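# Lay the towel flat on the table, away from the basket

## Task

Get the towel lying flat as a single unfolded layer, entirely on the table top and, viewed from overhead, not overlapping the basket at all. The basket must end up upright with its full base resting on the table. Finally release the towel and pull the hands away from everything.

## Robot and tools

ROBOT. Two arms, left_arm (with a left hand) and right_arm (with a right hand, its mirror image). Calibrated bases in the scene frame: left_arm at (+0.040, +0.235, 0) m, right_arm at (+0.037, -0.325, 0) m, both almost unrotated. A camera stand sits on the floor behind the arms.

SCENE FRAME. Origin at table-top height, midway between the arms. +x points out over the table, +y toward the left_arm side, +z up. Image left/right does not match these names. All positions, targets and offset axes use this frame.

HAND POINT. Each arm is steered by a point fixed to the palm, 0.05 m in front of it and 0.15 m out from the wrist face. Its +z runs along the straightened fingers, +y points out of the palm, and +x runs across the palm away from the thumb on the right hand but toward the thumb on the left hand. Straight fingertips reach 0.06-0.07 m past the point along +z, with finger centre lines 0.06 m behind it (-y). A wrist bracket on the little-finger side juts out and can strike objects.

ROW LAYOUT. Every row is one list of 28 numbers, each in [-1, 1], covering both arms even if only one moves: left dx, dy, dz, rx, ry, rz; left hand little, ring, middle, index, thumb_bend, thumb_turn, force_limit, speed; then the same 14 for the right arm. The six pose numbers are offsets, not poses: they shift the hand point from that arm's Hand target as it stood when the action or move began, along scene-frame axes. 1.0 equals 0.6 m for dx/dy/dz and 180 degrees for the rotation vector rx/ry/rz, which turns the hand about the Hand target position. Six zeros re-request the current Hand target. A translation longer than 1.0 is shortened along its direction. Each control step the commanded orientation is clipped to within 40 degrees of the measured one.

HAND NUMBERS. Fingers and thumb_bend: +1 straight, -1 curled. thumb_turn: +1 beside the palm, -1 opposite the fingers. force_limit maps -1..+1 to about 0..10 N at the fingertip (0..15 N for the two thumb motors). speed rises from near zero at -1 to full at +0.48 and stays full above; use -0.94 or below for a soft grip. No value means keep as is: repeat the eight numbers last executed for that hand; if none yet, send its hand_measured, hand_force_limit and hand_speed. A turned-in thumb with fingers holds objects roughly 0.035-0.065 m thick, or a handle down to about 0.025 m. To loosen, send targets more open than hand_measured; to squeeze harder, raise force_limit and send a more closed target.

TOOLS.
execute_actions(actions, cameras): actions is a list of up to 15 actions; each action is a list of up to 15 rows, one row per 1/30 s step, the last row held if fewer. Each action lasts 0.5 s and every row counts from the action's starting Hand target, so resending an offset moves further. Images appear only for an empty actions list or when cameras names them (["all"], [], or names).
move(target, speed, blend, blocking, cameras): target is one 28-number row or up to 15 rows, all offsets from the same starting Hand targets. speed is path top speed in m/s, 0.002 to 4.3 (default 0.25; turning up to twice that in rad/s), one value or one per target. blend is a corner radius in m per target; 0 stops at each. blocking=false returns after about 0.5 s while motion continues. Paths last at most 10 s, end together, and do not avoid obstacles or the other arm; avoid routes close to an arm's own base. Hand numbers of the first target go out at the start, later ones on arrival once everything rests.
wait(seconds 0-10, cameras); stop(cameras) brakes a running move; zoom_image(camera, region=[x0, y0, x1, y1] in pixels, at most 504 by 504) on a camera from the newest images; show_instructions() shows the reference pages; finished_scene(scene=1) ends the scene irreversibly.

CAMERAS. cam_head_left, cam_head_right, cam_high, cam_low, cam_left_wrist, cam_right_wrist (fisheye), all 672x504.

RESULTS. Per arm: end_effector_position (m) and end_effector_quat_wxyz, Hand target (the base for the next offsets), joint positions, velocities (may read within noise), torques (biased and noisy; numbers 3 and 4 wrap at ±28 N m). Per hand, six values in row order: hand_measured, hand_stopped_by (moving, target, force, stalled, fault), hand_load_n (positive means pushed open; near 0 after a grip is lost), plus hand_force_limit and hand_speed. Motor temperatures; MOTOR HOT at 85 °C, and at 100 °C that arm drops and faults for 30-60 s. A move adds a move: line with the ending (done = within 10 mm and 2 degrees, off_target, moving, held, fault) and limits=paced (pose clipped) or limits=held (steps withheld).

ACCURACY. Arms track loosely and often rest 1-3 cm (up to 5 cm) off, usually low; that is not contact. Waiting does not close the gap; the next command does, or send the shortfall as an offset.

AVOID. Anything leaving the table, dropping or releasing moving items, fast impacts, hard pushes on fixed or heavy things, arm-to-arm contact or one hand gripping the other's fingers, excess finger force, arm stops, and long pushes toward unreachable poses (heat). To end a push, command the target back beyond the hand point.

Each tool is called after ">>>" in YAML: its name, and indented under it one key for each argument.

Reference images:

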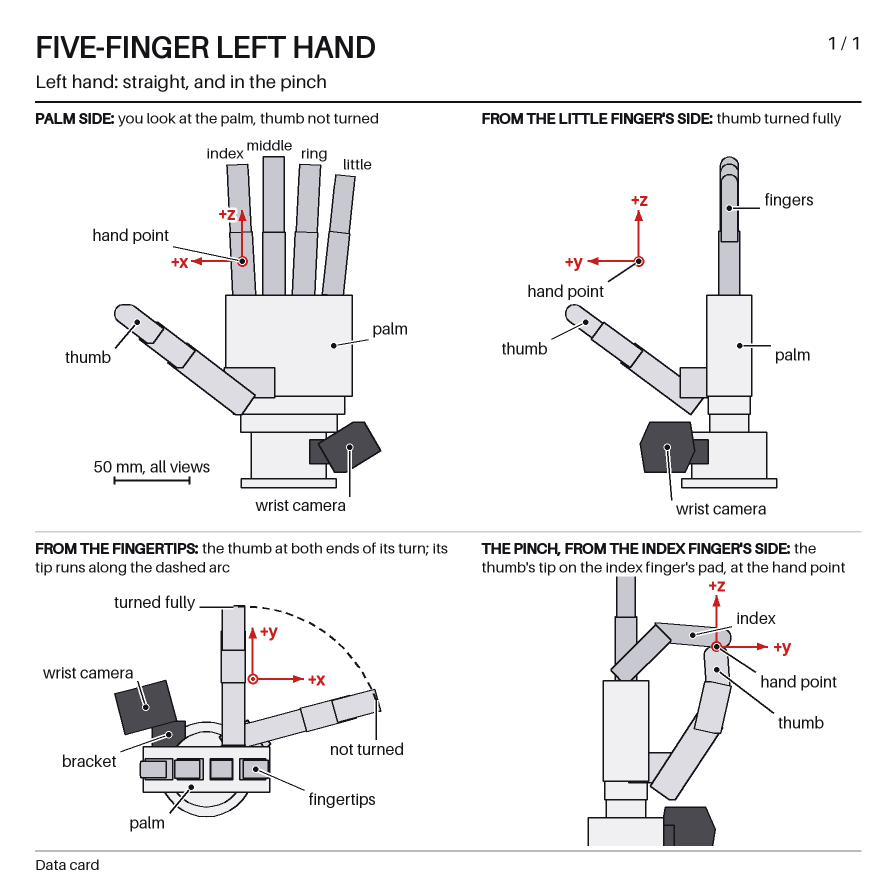

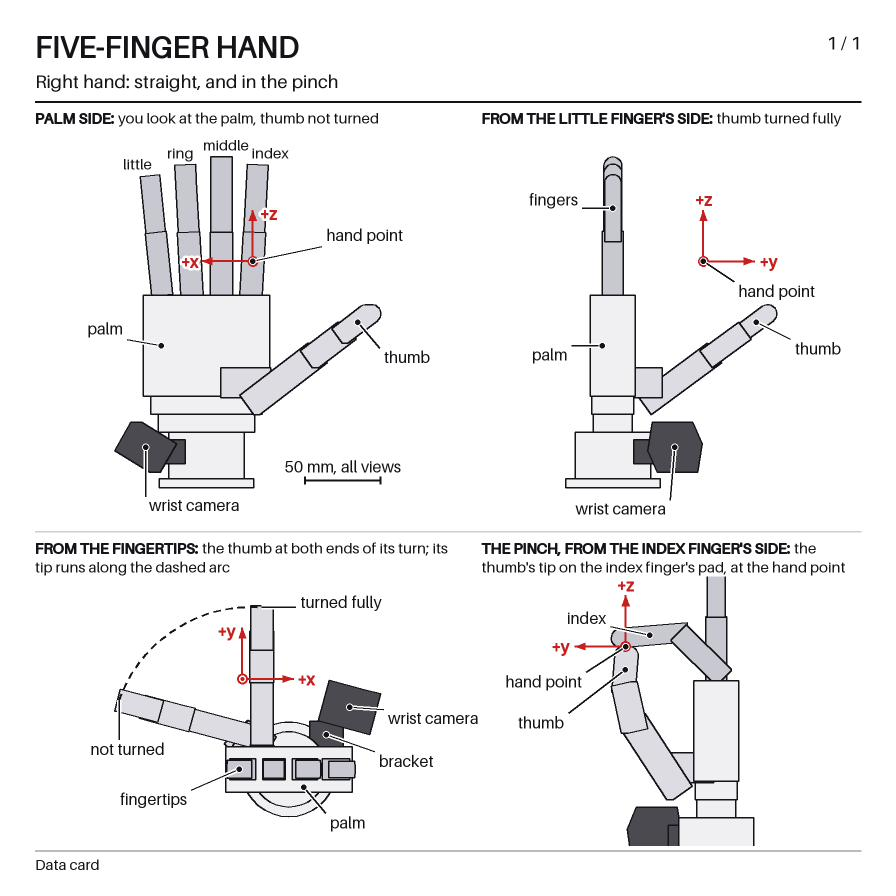

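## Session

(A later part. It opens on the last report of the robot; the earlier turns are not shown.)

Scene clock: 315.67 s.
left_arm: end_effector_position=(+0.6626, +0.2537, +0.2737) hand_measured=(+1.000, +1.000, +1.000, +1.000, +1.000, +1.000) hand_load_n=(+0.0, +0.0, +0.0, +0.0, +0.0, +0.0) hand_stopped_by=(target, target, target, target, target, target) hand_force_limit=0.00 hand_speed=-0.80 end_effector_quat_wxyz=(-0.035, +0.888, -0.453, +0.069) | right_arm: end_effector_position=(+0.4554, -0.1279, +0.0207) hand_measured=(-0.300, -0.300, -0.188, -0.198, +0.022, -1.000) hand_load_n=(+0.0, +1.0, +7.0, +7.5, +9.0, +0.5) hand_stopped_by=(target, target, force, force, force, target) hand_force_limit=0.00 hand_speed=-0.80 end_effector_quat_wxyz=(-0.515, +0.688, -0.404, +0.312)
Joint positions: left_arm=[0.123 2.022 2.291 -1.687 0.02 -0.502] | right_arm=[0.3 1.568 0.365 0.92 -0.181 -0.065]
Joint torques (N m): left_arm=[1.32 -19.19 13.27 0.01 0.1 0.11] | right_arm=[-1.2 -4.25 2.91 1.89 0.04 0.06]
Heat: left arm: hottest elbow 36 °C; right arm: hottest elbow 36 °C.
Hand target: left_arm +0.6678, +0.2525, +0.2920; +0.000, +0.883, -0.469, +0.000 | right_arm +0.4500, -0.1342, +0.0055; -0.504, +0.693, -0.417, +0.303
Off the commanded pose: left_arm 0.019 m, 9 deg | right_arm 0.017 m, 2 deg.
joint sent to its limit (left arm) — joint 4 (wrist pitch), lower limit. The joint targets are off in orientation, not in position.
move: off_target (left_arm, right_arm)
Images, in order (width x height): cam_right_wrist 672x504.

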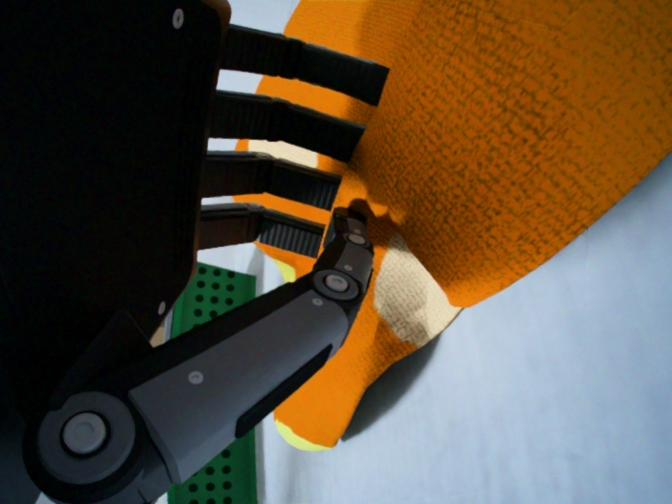

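>>> move:
  target:
    - [0,0,0,0,0,0,1,1,1,1,1,1,0,-0.8,0.03,0.015,0.3,0,0,0,-0.3,-0.3,-0.3,-0.3,-0.15,-1,0,-0.8]
    - [0,0,0,0,0,0,1,1,1,1,1,1,0,-0.8,0.2,0.1,0.85,0,0,0,-0.3,-0.3,-0.3,-0.3,-0.15,-1,0,-0.8]
  speed: 0.18
  blend: 0.03
  cameras: ["cam_right_wrist", "cam_head_left", "cam_low", "cam_high"]

>>> zoom_image:
  camera: "cam_head_left"
  region: [290, 60, 450, 240]

>>> zoom_image:
  camera: "cam_low"
  region: [250, 80, 390, 290]

Scene clock: 320.27 s.
left_arm: end_effector_position=(+0.6626, +0.2537, +0.2737) hand_measured=(+1.000, +1.000, +1.000, +1.000, +1.000, +1.000) hand_load_n=(+0.0, +0.0, +0.0, +0.0, +0.0, +0.0) hand_stopped_by=(target, target, target, target, target, target) hand_force_limit=0.00 hand_speed=-0.80 end_effector_quat_wxyz=(-0.035, +0.888, -0.453, +0.069) | right_arm: end_effector_position=(+0.5687, -0.0805, +0.4812) hand_measured=(-0.300, -0.300, -0.188, -0.198, +0.022, -1.000) hand_load_n=(+0.0, +0.5, +8.0, +7.0, +9.5, +0.5) hand_stopped_by=(target, target, force, force, force, target) hand_force_limit=0.00 hand_speed=-0.80 end_effector_quat_wxyz=(-0.485, +0.705, -0.426, +0.293)
Joint positions: left_arm=[0.123 2.022 2.291 -1.687 0.02 -0.502] | right_arm=[0.332 1.33 1.648 -0.689 -0.135 -0.052]
Joint torques (N m): left_arm=[0.79 -18.84 13.15 -0.16 0.08 0.11] | right_arm=[0.44 -7.65 12.19 1.74 0.1 0.09]
Heat: left arm: hottest elbow 36 °C; right arm: hottest elbow 37 °C.
Hand target: left_arm +0.6678, +0.2525, +0.2920; +0.000, +0.883, -0.469, +0.000 | right_arm +0.5701, -0.0741, +0.5154; -0.504, +0.693, -0.417, +0.303
Off the commanded pose: left_arm 0.019 m, 9 deg | right_arm 0.035 m, 3 deg.
joint sent to its limit (left arm) — joint 4 (wrist pitch), lower limit. The joint targets are off in orientation, not in position.
move: off_target (left_arm, right_arm)
Images, in order (width x height): cam_head_left 672x504, cam_high 672x504, cam_low 672x504, cam_right_wrist 672x504.

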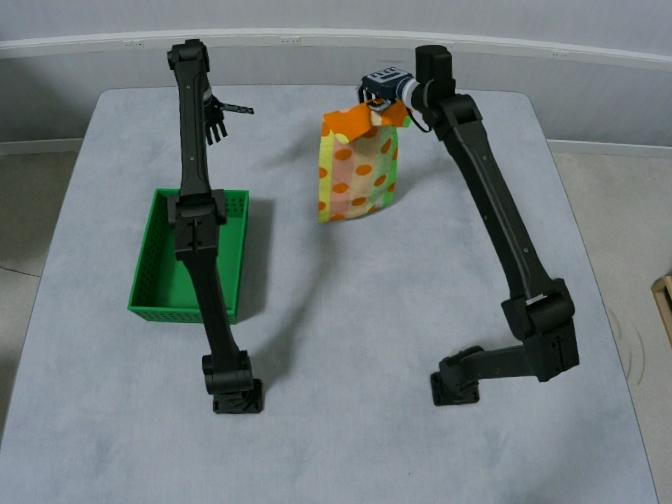

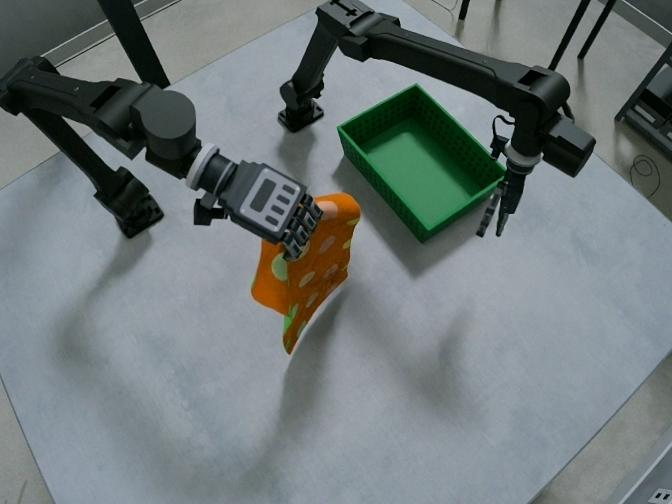

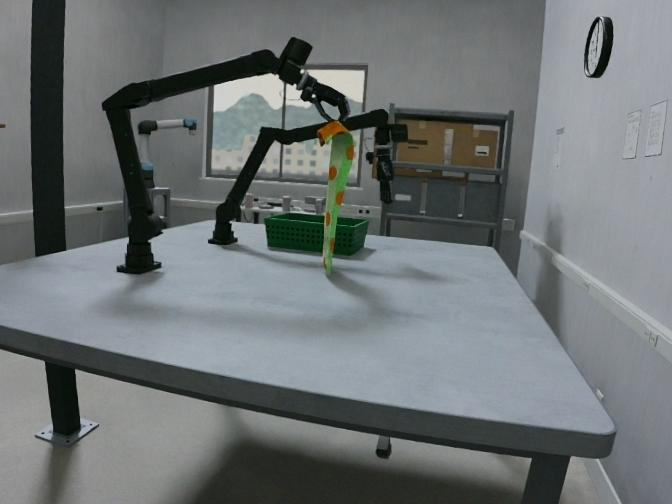

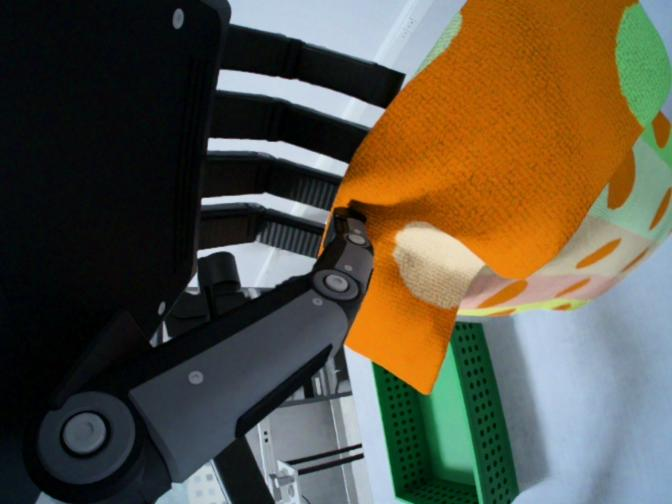

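Scaled by 2.800 from the camera's 672x504 image, which has a finer 960x720 frame.

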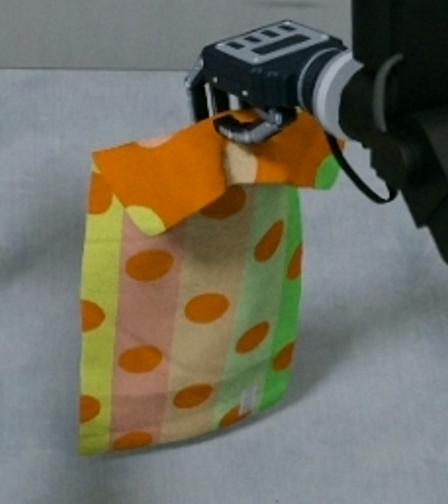

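Scaled by 2.400 from the camera's 672x504 image, which has a finer 960x720 frame.

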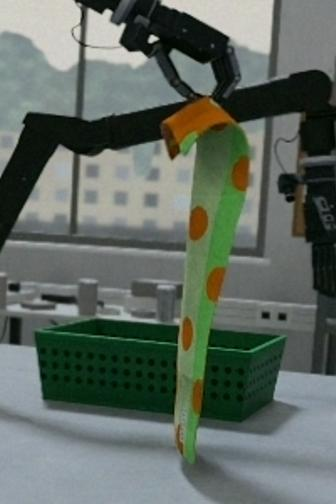

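>>> move:
  target:
    - [-0.25,0.41,0.097,0,0,0,1,1,1,1,1,1,0,-0.8,0.1,0.05,0,0,0,0,-0.3,-0.3,-0.3,-0.3,-0.15,-1,0,-0.8]
    - [-0.446,0.41,0.097,0,0,0,1,1,1,1,1,1,0,-0.8,0.417,0.223,-0.03,0,0,0,-0.3,-0.3,-0.3,-0.3,-0.15,-1,0,-0.8]
  speed: 0.15
  blend: 0.03
  cameras: ["cam_head_left", "cam_low", "cam_high"]

>>> zoom_image:
  camera: "cam_low"
  region: [300, 80, 460, 300]

Scene clock: 328.47 s.
left_arm: end_effector_position=(+0.4067, +0.4969, +0.3496) hand_measured=(+1.000, +1.000, +1.000, +1.000, +1.000, +1.000) hand_load_n=(+0.0, +0.0, +0.0, +0.0, +0.0, -0.5) hand_stopped_by=(target, target, target, target, target, target) hand_force_limit=0.00 hand_speed=-0.80 end_effector_quat_wxyz=(-0.085, +0.880, -0.464, +0.046) | right_arm: end_effector_position=(+0.8257, +0.0534, +0.4656) hand_measured=(-0.300, -0.300, -0.188, -0.198, +0.022, -1.000) hand_load_n=(+0.0, +0.5, +8.0, +7.5, +9.0, +0.5) hand_stopped_by=(target, target, force, force, force, target) hand_force_limit=0.00 hand_speed=-0.80 end_effector_quat_wxyz=(-0.519, +0.675, -0.414, +0.320)
Joint positions: left_arm=[0.682 1.586 1.895 -1.687 0.018 0.084] | right_arm=[0.391 2.272 2.876 -0.863 -0.067 -0.02]
Joint torques (N m): left_arm=[2.26 -13.1 8.47 0.02 -0.15 0.12] | right_arm=[0.32 -17.61 10.71 2.09 0.11 0.11]
Heat: left arm: hottest elbow 36 °C; right arm: hottest elbow 39 °C.
Hand target: left_arm +0.4002, +0.4984, +0.3503; +0.000, +0.883, -0.469, +0.000 | right_arm +0.8203, +0.0596, +0.4975; -0.504, +0.693, -0.417, +0.303
Off the commanded pose: left_arm 0.007 m, 11 deg | right_arm 0.033 m, 3 deg.
elbow stopped short (right arm): the move would have taken joint 3 (elbow) straighter than the controller allows.
joint sent to its limit (left arm) — joint 4 (wrist pitch), lower limit. The joint targets are off in orientation, not in position.
move: off_target (left_arm, right_arm)
Images, in order (width x height): cam_head_left 672x504, cam_high 672x504, cam_low 672x504.

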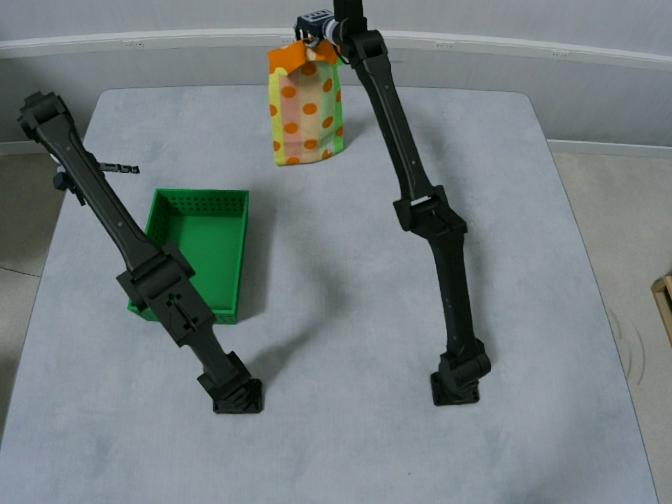

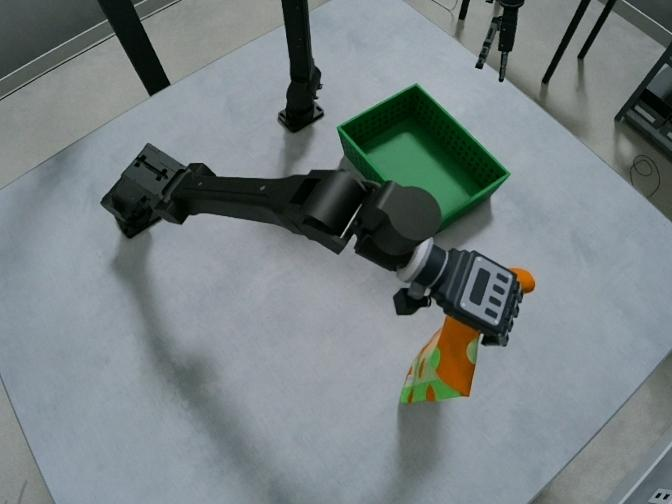

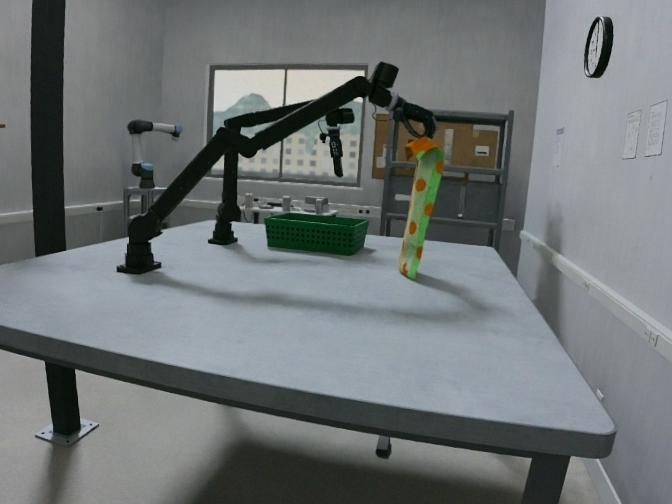

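Scaled by 2.291 from the camera's 672x504 image, which has a finer 960x720 frame.

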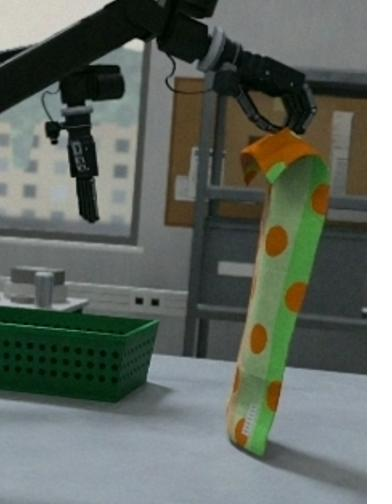

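>>> move:
  target:
    - [0,0,0,0,0,0,1,1,1,1,1,1,0,-0.8,-0.02,-0.01,-0.06,0,0,0,-0.3,-0.3,-0.3,-0.3,-0.15,-1,0,-0.8]
    - [0,0,0,0,0,0,1,1,1,1,1,1,0,-0.8,-0.25,-0.145,-0.37,0,0,0,-0.3,-0.3,-0.3,-0.3,-0.15,-1,0,-0.8]
  speed: 0.12
  blend: 0.02
  cameras: ["cam_head_left", "cam_low", "cam_high"]

>>> zoom_image:
  camera: "cam_low"
  region: [280, 120, 460, 300]

Scene clock: 332.97 s.
left_arm: end_effector_position=(+0.4067, +0.4969, +0.3496) hand_measured=(+1.000, +1.000, +1.000, +1.000, +1.000, +1.000) hand_load_n=(+0.0, +0.0, +0.0, +0.0, +0.0, +0.0) hand_stopped_by=(target, target, target, target, target, target) hand_force_limit=0.00 hand_speed=-0.80 end_effector_quat_wxyz=(-0.085, +0.880, -0.464, +0.046) | right_arm: end_effector_position=(+0.6663, -0.0218, +0.2509) hand_measured=(-0.300, -0.300, -0.188, -0.198, +0.022, -1.000) hand_load_n=(+0.0, +0.5, +7.5, +7.5, +9.5, +0.0) hand_stopped_by=(target, target, force, force, force, target) hand_force_limit=0.00 hand_speed=-0.80 end_effector_quat_wxyz=(-0.489, +0.705, -0.427, +0.287)
Joint positions: left_arm=[0.682 1.586 1.895 -1.687 0.018 0.084] | right_arm=[0.369 1.611 1.337 -0.094 -0.112 -0.029]
Joint torques (N m): left_arm=[1.96 -13.57 8.5 -0.14 -0.14 0.1] | right_arm=[-1.08 -13.45 8.08 2.7 -0.05 -0.11]
Heat: left arm: hottest elbow 36 °C; right arm: hottest elbow 39 °C.
Hand target: left_arm +0.4002, +0.4984, +0.3503; +0.000, +0.883, -0.469, +0.000 | right_arm +0.6703, -0.0272, +0.2754; -0.504, +0.693, -0.417, +0.303
Off the commanded pose: left_arm 0.007 m, 11 deg | right_arm 0.025 m, 3 deg.
joint sent to its limit (left arm) — joint 4 (wrist pitch), lower limit. The joint targets are off in orientation, not in position.
move: off_target (left_arm, right_arm)
Images, in order (width x height): cam_head_left 672x504, cam_high 672x504, cam_low 672x504.

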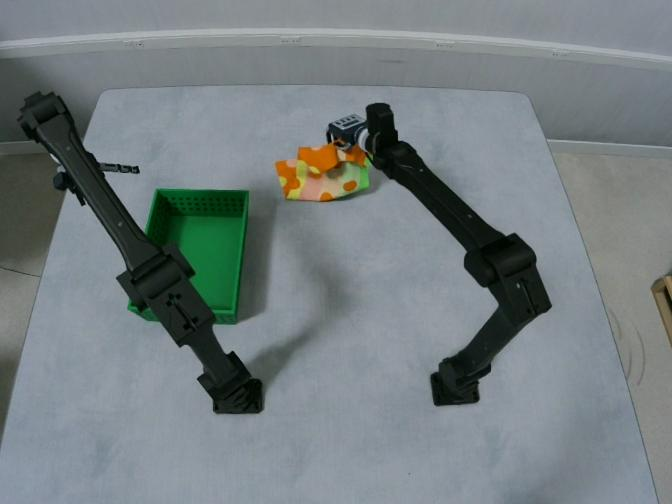

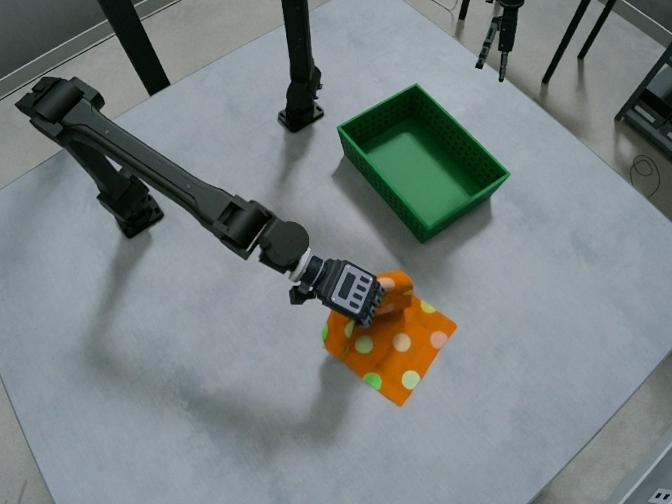

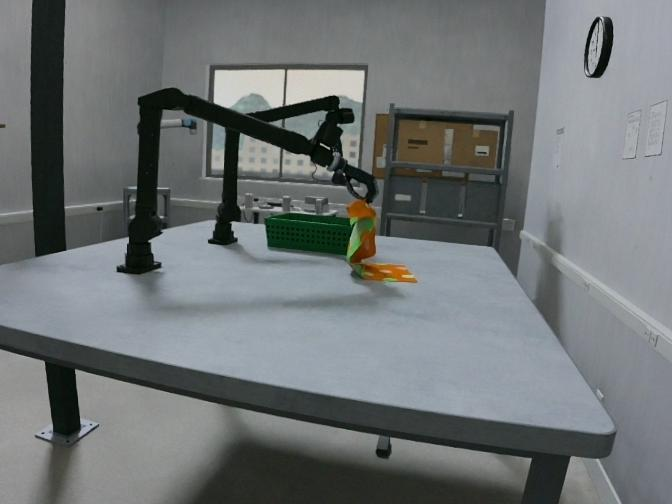

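Scaled by 2.800 from the camera's 672x504 image, which has a finer 960x720 frame.

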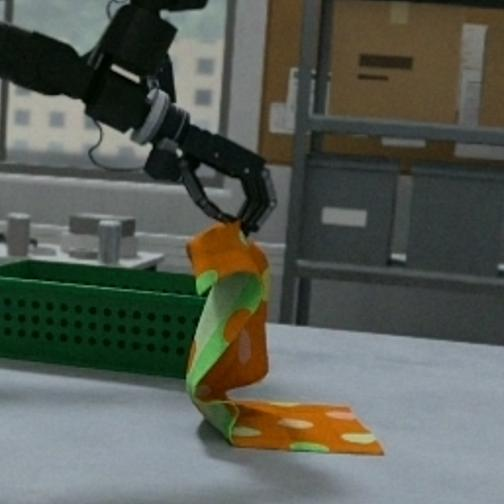

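>>> move:
  target:
    - [0,0,0,0,0,0,1,1,1,1,1,1,0,-0.8,-0.15,-0.08,-0.05,0,0,0,-0.3,-0.3,-0.3,-0.3,-0.15,-1,0,-0.8]
    - [0,0,0,0,0,0,1,1,1,1,1,1,0,-0.8,-0.27,-0.145,-0.22,0,0,0,-0.3,-0.3,-0.3,-0.3,-0.15,-1,0,-0.8]
  speed: 0.12
  blend: 0.02
  cameras: ["cam_head_left", "cam_low", "cam_high"]

>>> zoom_image:
  camera: "cam_low"
  region: [260, 150, 440, 300]

Scene clock: 336.60 s.
left_arm: end_effector_position=(+0.4067, +0.4969, +0.3496) hand_measured=(+1.000, +1.000, +1.000, +1.000, +1.000, +1.000) hand_load_n=(+0.0, +0.0, +0.0, +0.0, +0.0, +0.0) hand_stopped_by=(target, target, target, target, target, target) hand_force_limit=0.00 hand_speed=-0.80 end_effector_quat_wxyz=(-0.085, +0.880, -0.464, +0.046) | right_arm: end_effector_position=(+0.5020, -0.1109, +0.1287) hand_measured=(-0.300, -0.300, -0.188, -0.198, +0.022, -1.000) hand_load_n=(+0.0, +0.0, +8.0, +7.0, +9.0, +0.0) hand_stopped_by=(target, target, force, force, force, target) hand_force_limit=0.00 hand_speed=-0.80 end_effector_quat_wxyz=(-0.493, +0.702, -0.426, +0.288)
Joint positions: left_arm=[0.682 1.586 1.895 -1.687 0.018 0.084] | right_arm=[0.305 1.299 0.636 0.301 -0.173 -0.048]
Joint torques (N m): left_arm=[1.9 -13.04 8.58 -0.02 -0.14 0.07] | right_arm=[-1.08 -7.24 6.76 2.71 -0.07 -0.12]
Heat: left arm: hottest elbow 36 °C; right arm: hottest elbow 39 °C.
Hand target: left_arm +0.4002, +0.4984, +0.3503; +0.000, +0.883, -0.469, +0.000 | right_arm +0.5083, -0.1143, +0.1436; -0.504, +0.693, -0.417, +0.303
Off the commanded pose: left_arm 0.007 m, 11 deg | right_arm 0.016 m, 3 deg.
joint sent to its limit (left arm) — joint 4 (wrist pitch), lower limit. The joint targets are off in orientation, not in position.
move: off_target (left_arm, right_arm)
Images, in order (width x height): cam_head_left 672x504, cam_high 672x504, cam_low 672x504.

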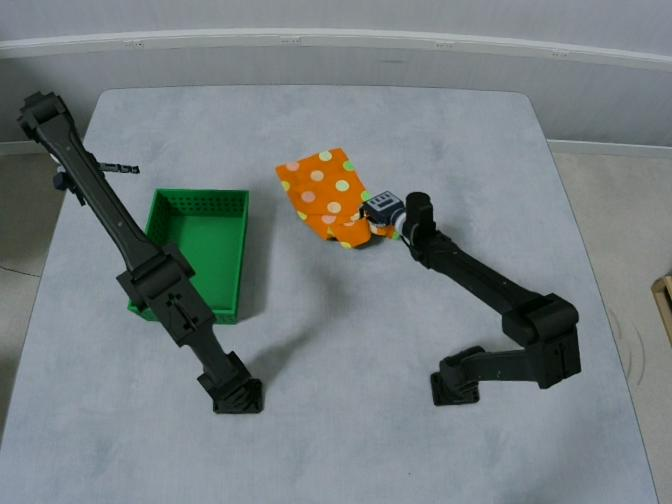

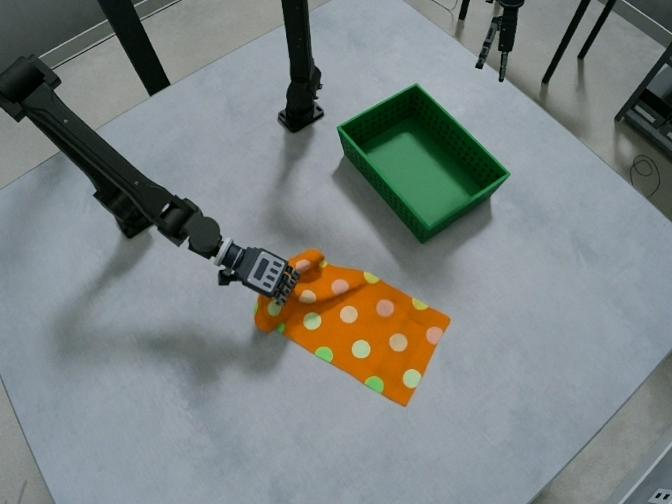

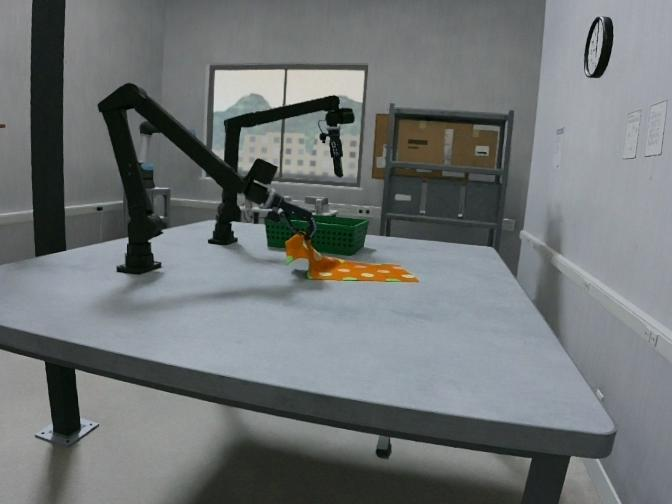

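Scaled by 2.800 from the camera's 672x504 image, which has a finer 960x720 frame.

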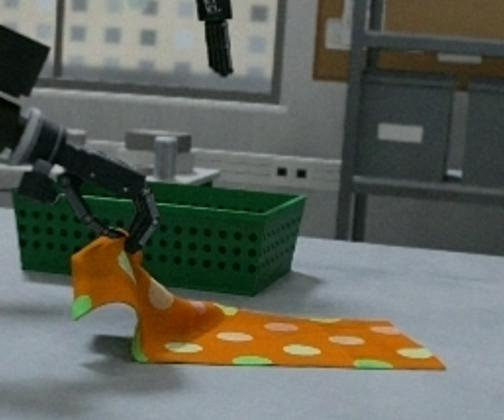

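>>> move:
  target: [0,0,0,0,0,0,1,1,1,1,1,1,0,-0.8,-0.03,-0.016,-0.09,0,0,0,-0.3,-0.3,-0.3,-0.3,-0.15,-1,0,-0.8]
  speed: 0.1
  cameras: ["cam_head_left", "cam_low", "cam_right_wrist"]

>>> zoom_image:
  camera: "cam_low"
  region: [260, 210, 440, 300]

>>> zoom_image:
  camera: "cam_head_left"
  region: [270, 140, 430, 270]

Scene clock: 339.00 s.
left_arm: end_effector_position=(+0.4067, +0.4969, +0.3496) hand_measured=(+1.000, +1.000, +1.000, +1.000, +1.000, +1.000) hand_load_n=(+0.0, +0.0, +0.0, +0.0, +0.0, +0.0) hand_stopped_by=(target, target, target, target, target, target) hand_force_limit=0.00 hand_speed=-0.80 end_effector_quat_wxyz=(-0.085, +0.880, -0.464, +0.046) | right_arm: end_effector_position=(+0.4838, -0.1207, +0.0861) hand_measured=(-0.300, -0.300, -0.188, -0.198, +0.022, -1.000) hand_load_n=(+0.0, +0.0, +8.0, +7.5, +9.0, +0.5) hand_stopped_by=(target, target, force, force, force, target) hand_force_limit=0.00 hand_speed=-0.80 end_effector_quat_wxyz=(-0.500, +0.697, -0.422, +0.294)
Joint positions: left_arm=[0.682 1.586 1.895 -1.687 0.018 0.084] | right_arm=[0.293 1.357 0.518 0.5 -0.184 -0.052]
Joint torques (N m): left_arm=[1.96 -13.27 8.55 -0.06 -0.16 0.14] | right_arm=[-1.08 -5.3 5.96 2.8 -0.07 -0.12]
Heat: left arm: hottest elbow 36 °C; right arm: hottest elbow 39 °C.
Hand target: left_arm +0.4002, +0.4984, +0.3503; +0.000, +0.883, -0.469, +0.000 | right_arm +0.4901, -0.1238, +0.0892; -0.504, +0.693, -0.417, +0.303
Off the commanded pose: left_arm 0.007 m, 11 deg | right_arm 0.008 m, 1 deg.
joint sent to its limit (left arm) — joint 4 (wrist pitch), lower limit. The joint targets are off in orientation, not in position.
move: off_target (left_arm)
Images, in order (width x height): cam_head_left 672x504, cam_low 672x504, cam_right_wrist 672x504.

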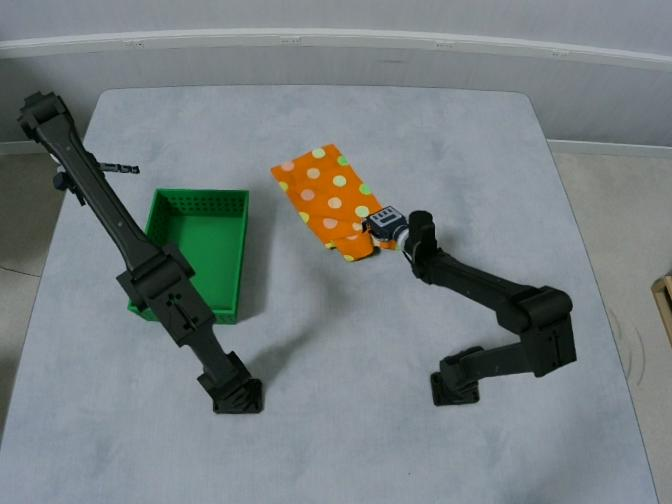

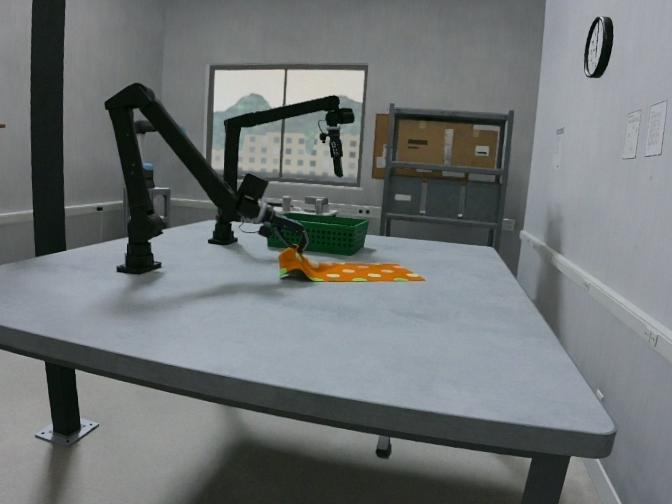

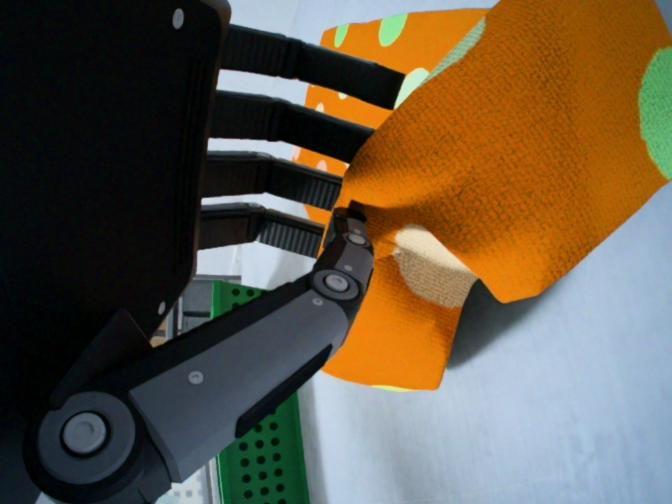

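Scaled by 2.800 from the camera's 672x504 image, which has a finer 960x720 frame.

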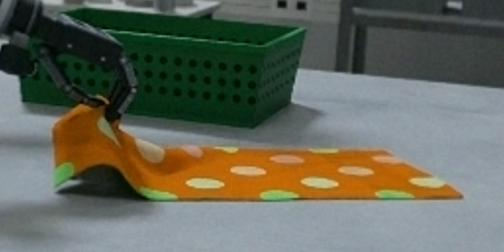

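Scaled by 3.150 from the camera's 672x504 image, which has a finer 960x720 frame.

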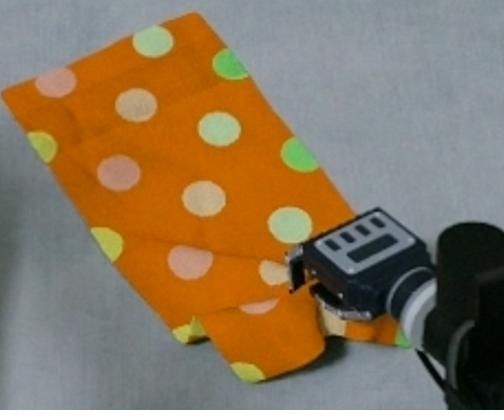

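>>> move:
  target: [0,0,0,0,0,0,1,1,1,1,1,1,0,-0.8,0.04,0.02,-0.098,0,0,0,-0.3,-0.3,-0.3,-0.3,-0.15,-1,0,-0.8]
  speed: 0.06
  cameras: ["cam_head_left", "cam_low", "cam_right_wrist"]

>>> zoom_image:
  camera: "cam_low"
  region: [260, 210, 440, 300]

Scene clock: 341.73 s.
left_arm: end_effector_position=(+0.4067, +0.4969, +0.3496) hand_measured=(+1.000, +1.000, +1.000, +1.000, +1.000, +1.000) hand_load_n=(+0.0, +0.0, +0.0, -0.5, +0.0, +0.0) hand_stopped_by=(target, target, target, target, target, target) hand_force_limit=0.00 hand_speed=-0.80 end_effector_quat_wxyz=(-0.085, +0.880, -0.464, +0.046) | right_arm: end_effector_position=(+0.4999, -0.1170, +0.0236) hand_measured=(-0.300, -0.300, -0.188, -0.198, +0.022, -1.000) hand_load_n=(+0.0, +0.0, +7.5, +7.0, +8.5, +0.0) hand_stopped_by=(target, target, force, force, force, target) hand_force_limit=0.00 hand_speed=-0.80 end_effector_quat_wxyz=(-0.496, +0.698, -0.425, +0.294)
Joint positions: left_arm=[0.682 1.586 1.895 -1.687 0.018 0.084] | right_arm=[0.293 1.598 0.519 0.732 -0.178 -0.052]
Joint torques (N m): left_arm=[1.79 -13.1 8.49 0.03 -0.13 0.1] | right_arm=[-0.09 -6.07 6.42 2.45 0.12 -0.07]
Heat: left arm: hottest elbow 36 °C; right arm: hottest elbow 38 °C.
Hand target: left_arm +0.4002, +0.4984, +0.3503; +0.000, +0.883, -0.469, +0.000 | right_arm +0.5142, -0.1118, +0.0306; -0.504, +0.693, -0.417, +0.303
Off the commanded pose: left_arm 0.007 m, 11 deg | right_arm 0.017 m, 2 deg.
joint sent to its limit (left arm) — joint 4 (wrist pitch), lower limit. The joint targets are off in orientation, not in position.
move: off_target (left_arm, right_arm)
Images, in order (width x height): cam_head_left 672x504, cam_low 672x504, cam_right_wrist 672x504.

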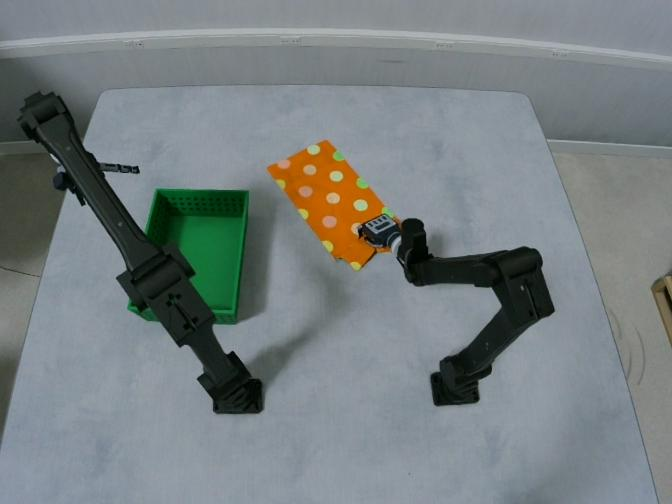

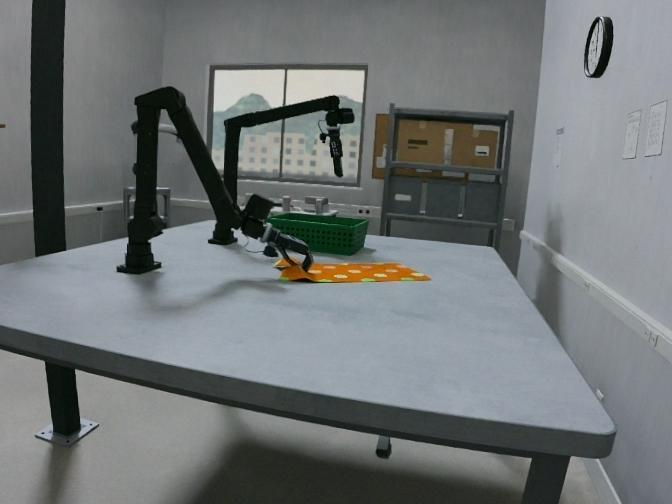

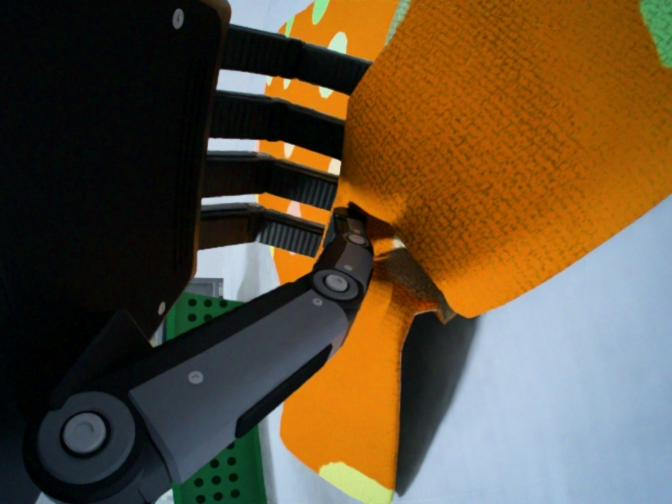

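Scaled by 2.800 from the camera's 672x504 image, which has a finer 960x720 frame.

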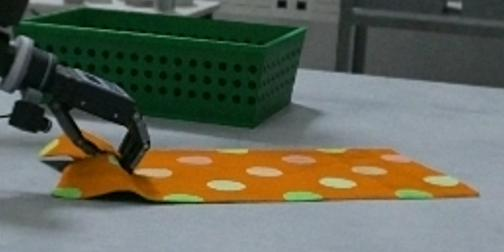

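>>> move:
  target:
    - [0,0,0,0,0,0,1,1,1,1,1,1,0,-0.8,0,0,0.0,0,0,0,0.1,0.1,0.1,0.1,0.5,-1,0,-0.6]
  speed: 0.1

>>> move:
  target:
    - [0,0,0,0,0,0,1,1,1,1,1,1,0,-0.8,0.0,0.0,0.05,0,0,0,0.3,0.3,0.3,0.3,0.8,-1,0,-0.3]
    - [0,0,0,0,0,0,1,1,1,1,1,1,0,-0.8,0.0,0.0,0.35,0,0,0,0.3,0.3,0.3,0.3,0.8,-1,0,-0.3]
    - [0,0,0,0,0,0,1,1,1,1,1,1,0,-0.8,-0.1,-0.35,0.4,0,0,0,0.3,0.3,0.3,0.3,0.8,-1,0,-0.3]
  speed: 0.2
  cameras: ["cam_low", "cam_head_left", "cam_high", "cam_right_wrist"]

>>> zoom_image:
  camera: "cam_head_left"
  region: [255, 130, 425, 280]

>>> zoom_image:
  camera: "cam_low"
  region: [260, 230, 440, 300]

>>> zoom_image:
  camera: "cam_right_wrist"
  region: [360, 130, 670, 440]

Scene clock: 344.47 s.
left_arm: end_effector_position=(+0.4067, +0.4969, +0.3496) hand_measured=(+1.000, +1.000, +1.000, +1.000, +1.000, +1.000) hand_load_n=(+0.0, +0.0, +0.0, +0.0, +0.0, +0.0) hand_stopped_by=(target, target, target, target, target, target) hand_force_limit=0.00 hand_speed=-0.80 end_effector_quat_wxyz=(-0.085, +0.880, -0.464, +0.046) | right_arm: end_effector_position=(+0.5052, -0.1155, +0.0285) hand_measured=(+0.100, +0.100, +0.100, +0.100, +0.498, -1.000) hand_load_n=(+0.0, +0.0, +0.0, +0.0, -2.0, +0.0) hand_stopped_by=(target, target, target, target, target, target) hand_force_limit=0.00 hand_speed=-0.60 end_effector_quat_wxyz=(-0.501, +0.694, -0.422, +0.298)
Joint positions: left_arm=[0.682 1.586 1.895 -1.687 0.018 0.084] | right_arm=[0.293 1.6 0.528 0.741 -0.178 -0.052]
Joint torques (N m): left_arm=[2.14 -12.98 8.53 -0.05 -0.13 0.1] | right_arm=[-0.09 -6.18 5.86 2.14 0.11 -0.07]
Heat: left arm: hottest elbow 36 °C; right arm: hottest elbow 38 °C.
Hand target: left_arm +0.4002, +0.4984, +0.3503; +0.000, +0.883, -0.469, +0.000 | right_arm +0.5141, -0.1118, +0.0306; -0.504, +0.693, -0.417, +0.303
Off the commanded pose: left_arm 0.007 m, 11 deg | right_arm 0.010 m, 1 deg.
joint sent to its limit (left arm) — joint 4 (wrist pitch), lower limit. The joint targets are off in orientation, not in position.
move: off_target (left_arm)

Scene clock: 348.87 s.
left_arm: end_effector_position=(+0.4067, +0.4969, +0.3496) hand_measured=(+1.000, +1.000, +1.000, +1.000, +1.000, +1.000) hand_load_n=(+0.0, +0.0, +0.0, +0.0, +0.0, +0.0) hand_stopped_by=(target, target, target, target, target, target) hand_force_limit=0.00 hand_speed=-0.80 end_effector_quat_wxyz=(-0.085, +0.880, -0.464, +0.046) | right_arm: end_effector_position=(+0.4466, -0.3154, +0.2478) hand_measured=(+0.300, +0.300, +0.300, +0.300, +0.800, -1.000) hand_load_n=(+0.0, +0.0, +0.0, +0.0, +0.0, +0.0) hand_stopped_by=(target, target, target, target, target, target) hand_force_limit=0.00 hand_speed=-0.30 end_effector_quat_wxyz=(-0.502, +0.695, -0.430, +0.283)
Joint positions: left_arm=[0.682 1.586 1.895 -1.687 0.018 0.084] | right_arm=[-0.341 0.96 0.758 -0.288 -0.775 -0.315]
Joint torques (N m): left_arm=[2.32 -13.27 8.58 0.01 -0.14 0.12] | right_arm=[-1.03 -3.78 10.58 1.37 -0.28 -0.11]
Heat: left arm: hottest elbow 36 °C; right arm: hottest elbow 38 °C.
Hand target: left_arm +0.4002, +0.4984, +0.3503; +0.000, +0.883, -0.469, +0.000 | right_arm +0.4542, -0.3218, +0.2706; -0.504, +0.693, -0.417, +0.303
Off the commanded pose: left_arm 0.007 m, 11 deg | right_arm 0.025 m, 3 deg.
joint sent to its limit (left arm) — joint 4 (wrist pitch), lower limit. The joint targets are off in orientation, not in position.
move: off_target (left_arm, right_arm)
Images, in order (width x height): cam_head_left 672x504, cam_high 672x504, cam_low 672x504, cam_right_wrist 672x504.

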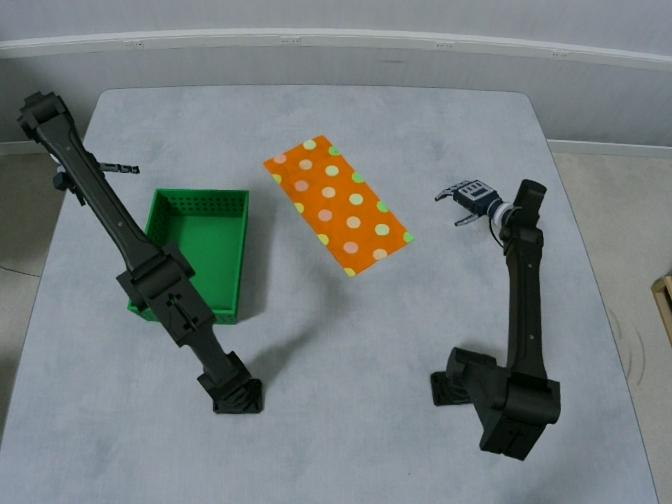

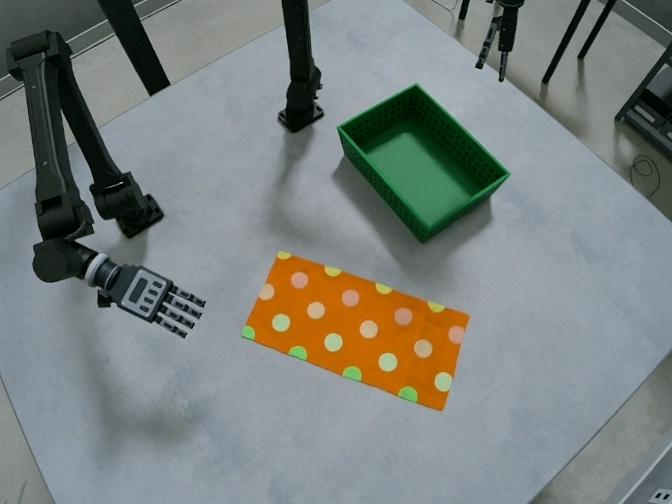

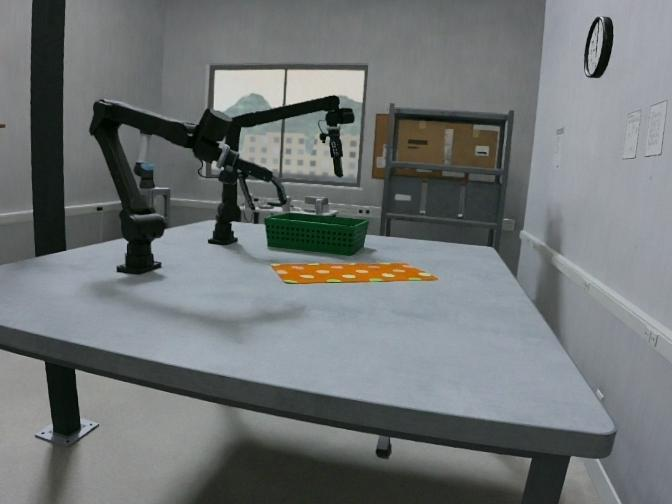

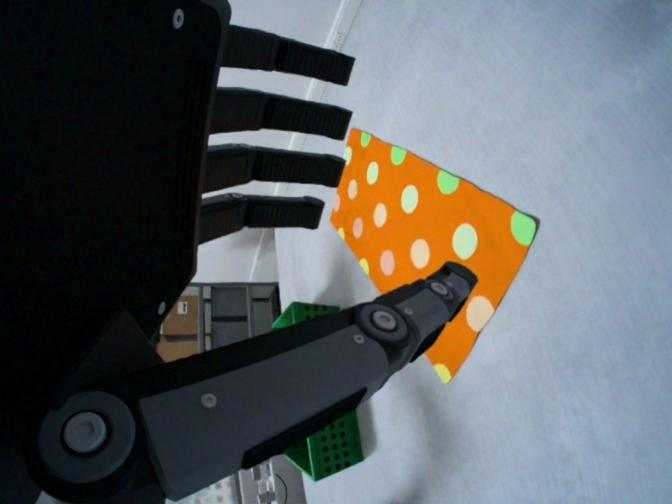

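Scaled by 2.965 from the camera's 672x504 image, which has a finer 960x720 frame.

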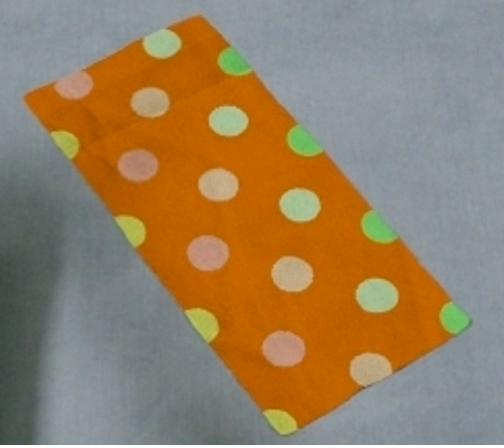

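Scaled by 2.800 from the camera's 672x504 image, which has a finer 960x720 frame.

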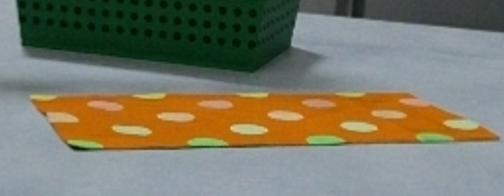

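Scaled by 1.626 from the camera's 672x504 image, which has a finer 960x720 frame.

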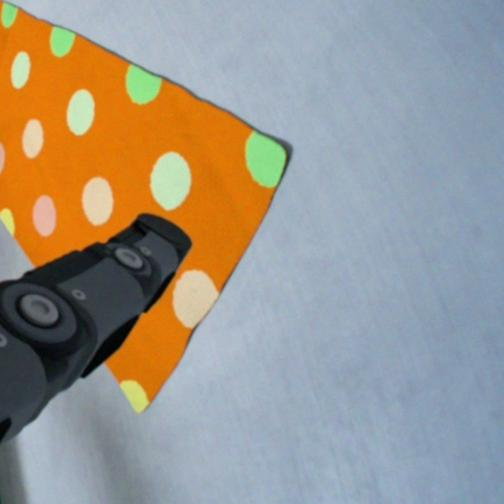

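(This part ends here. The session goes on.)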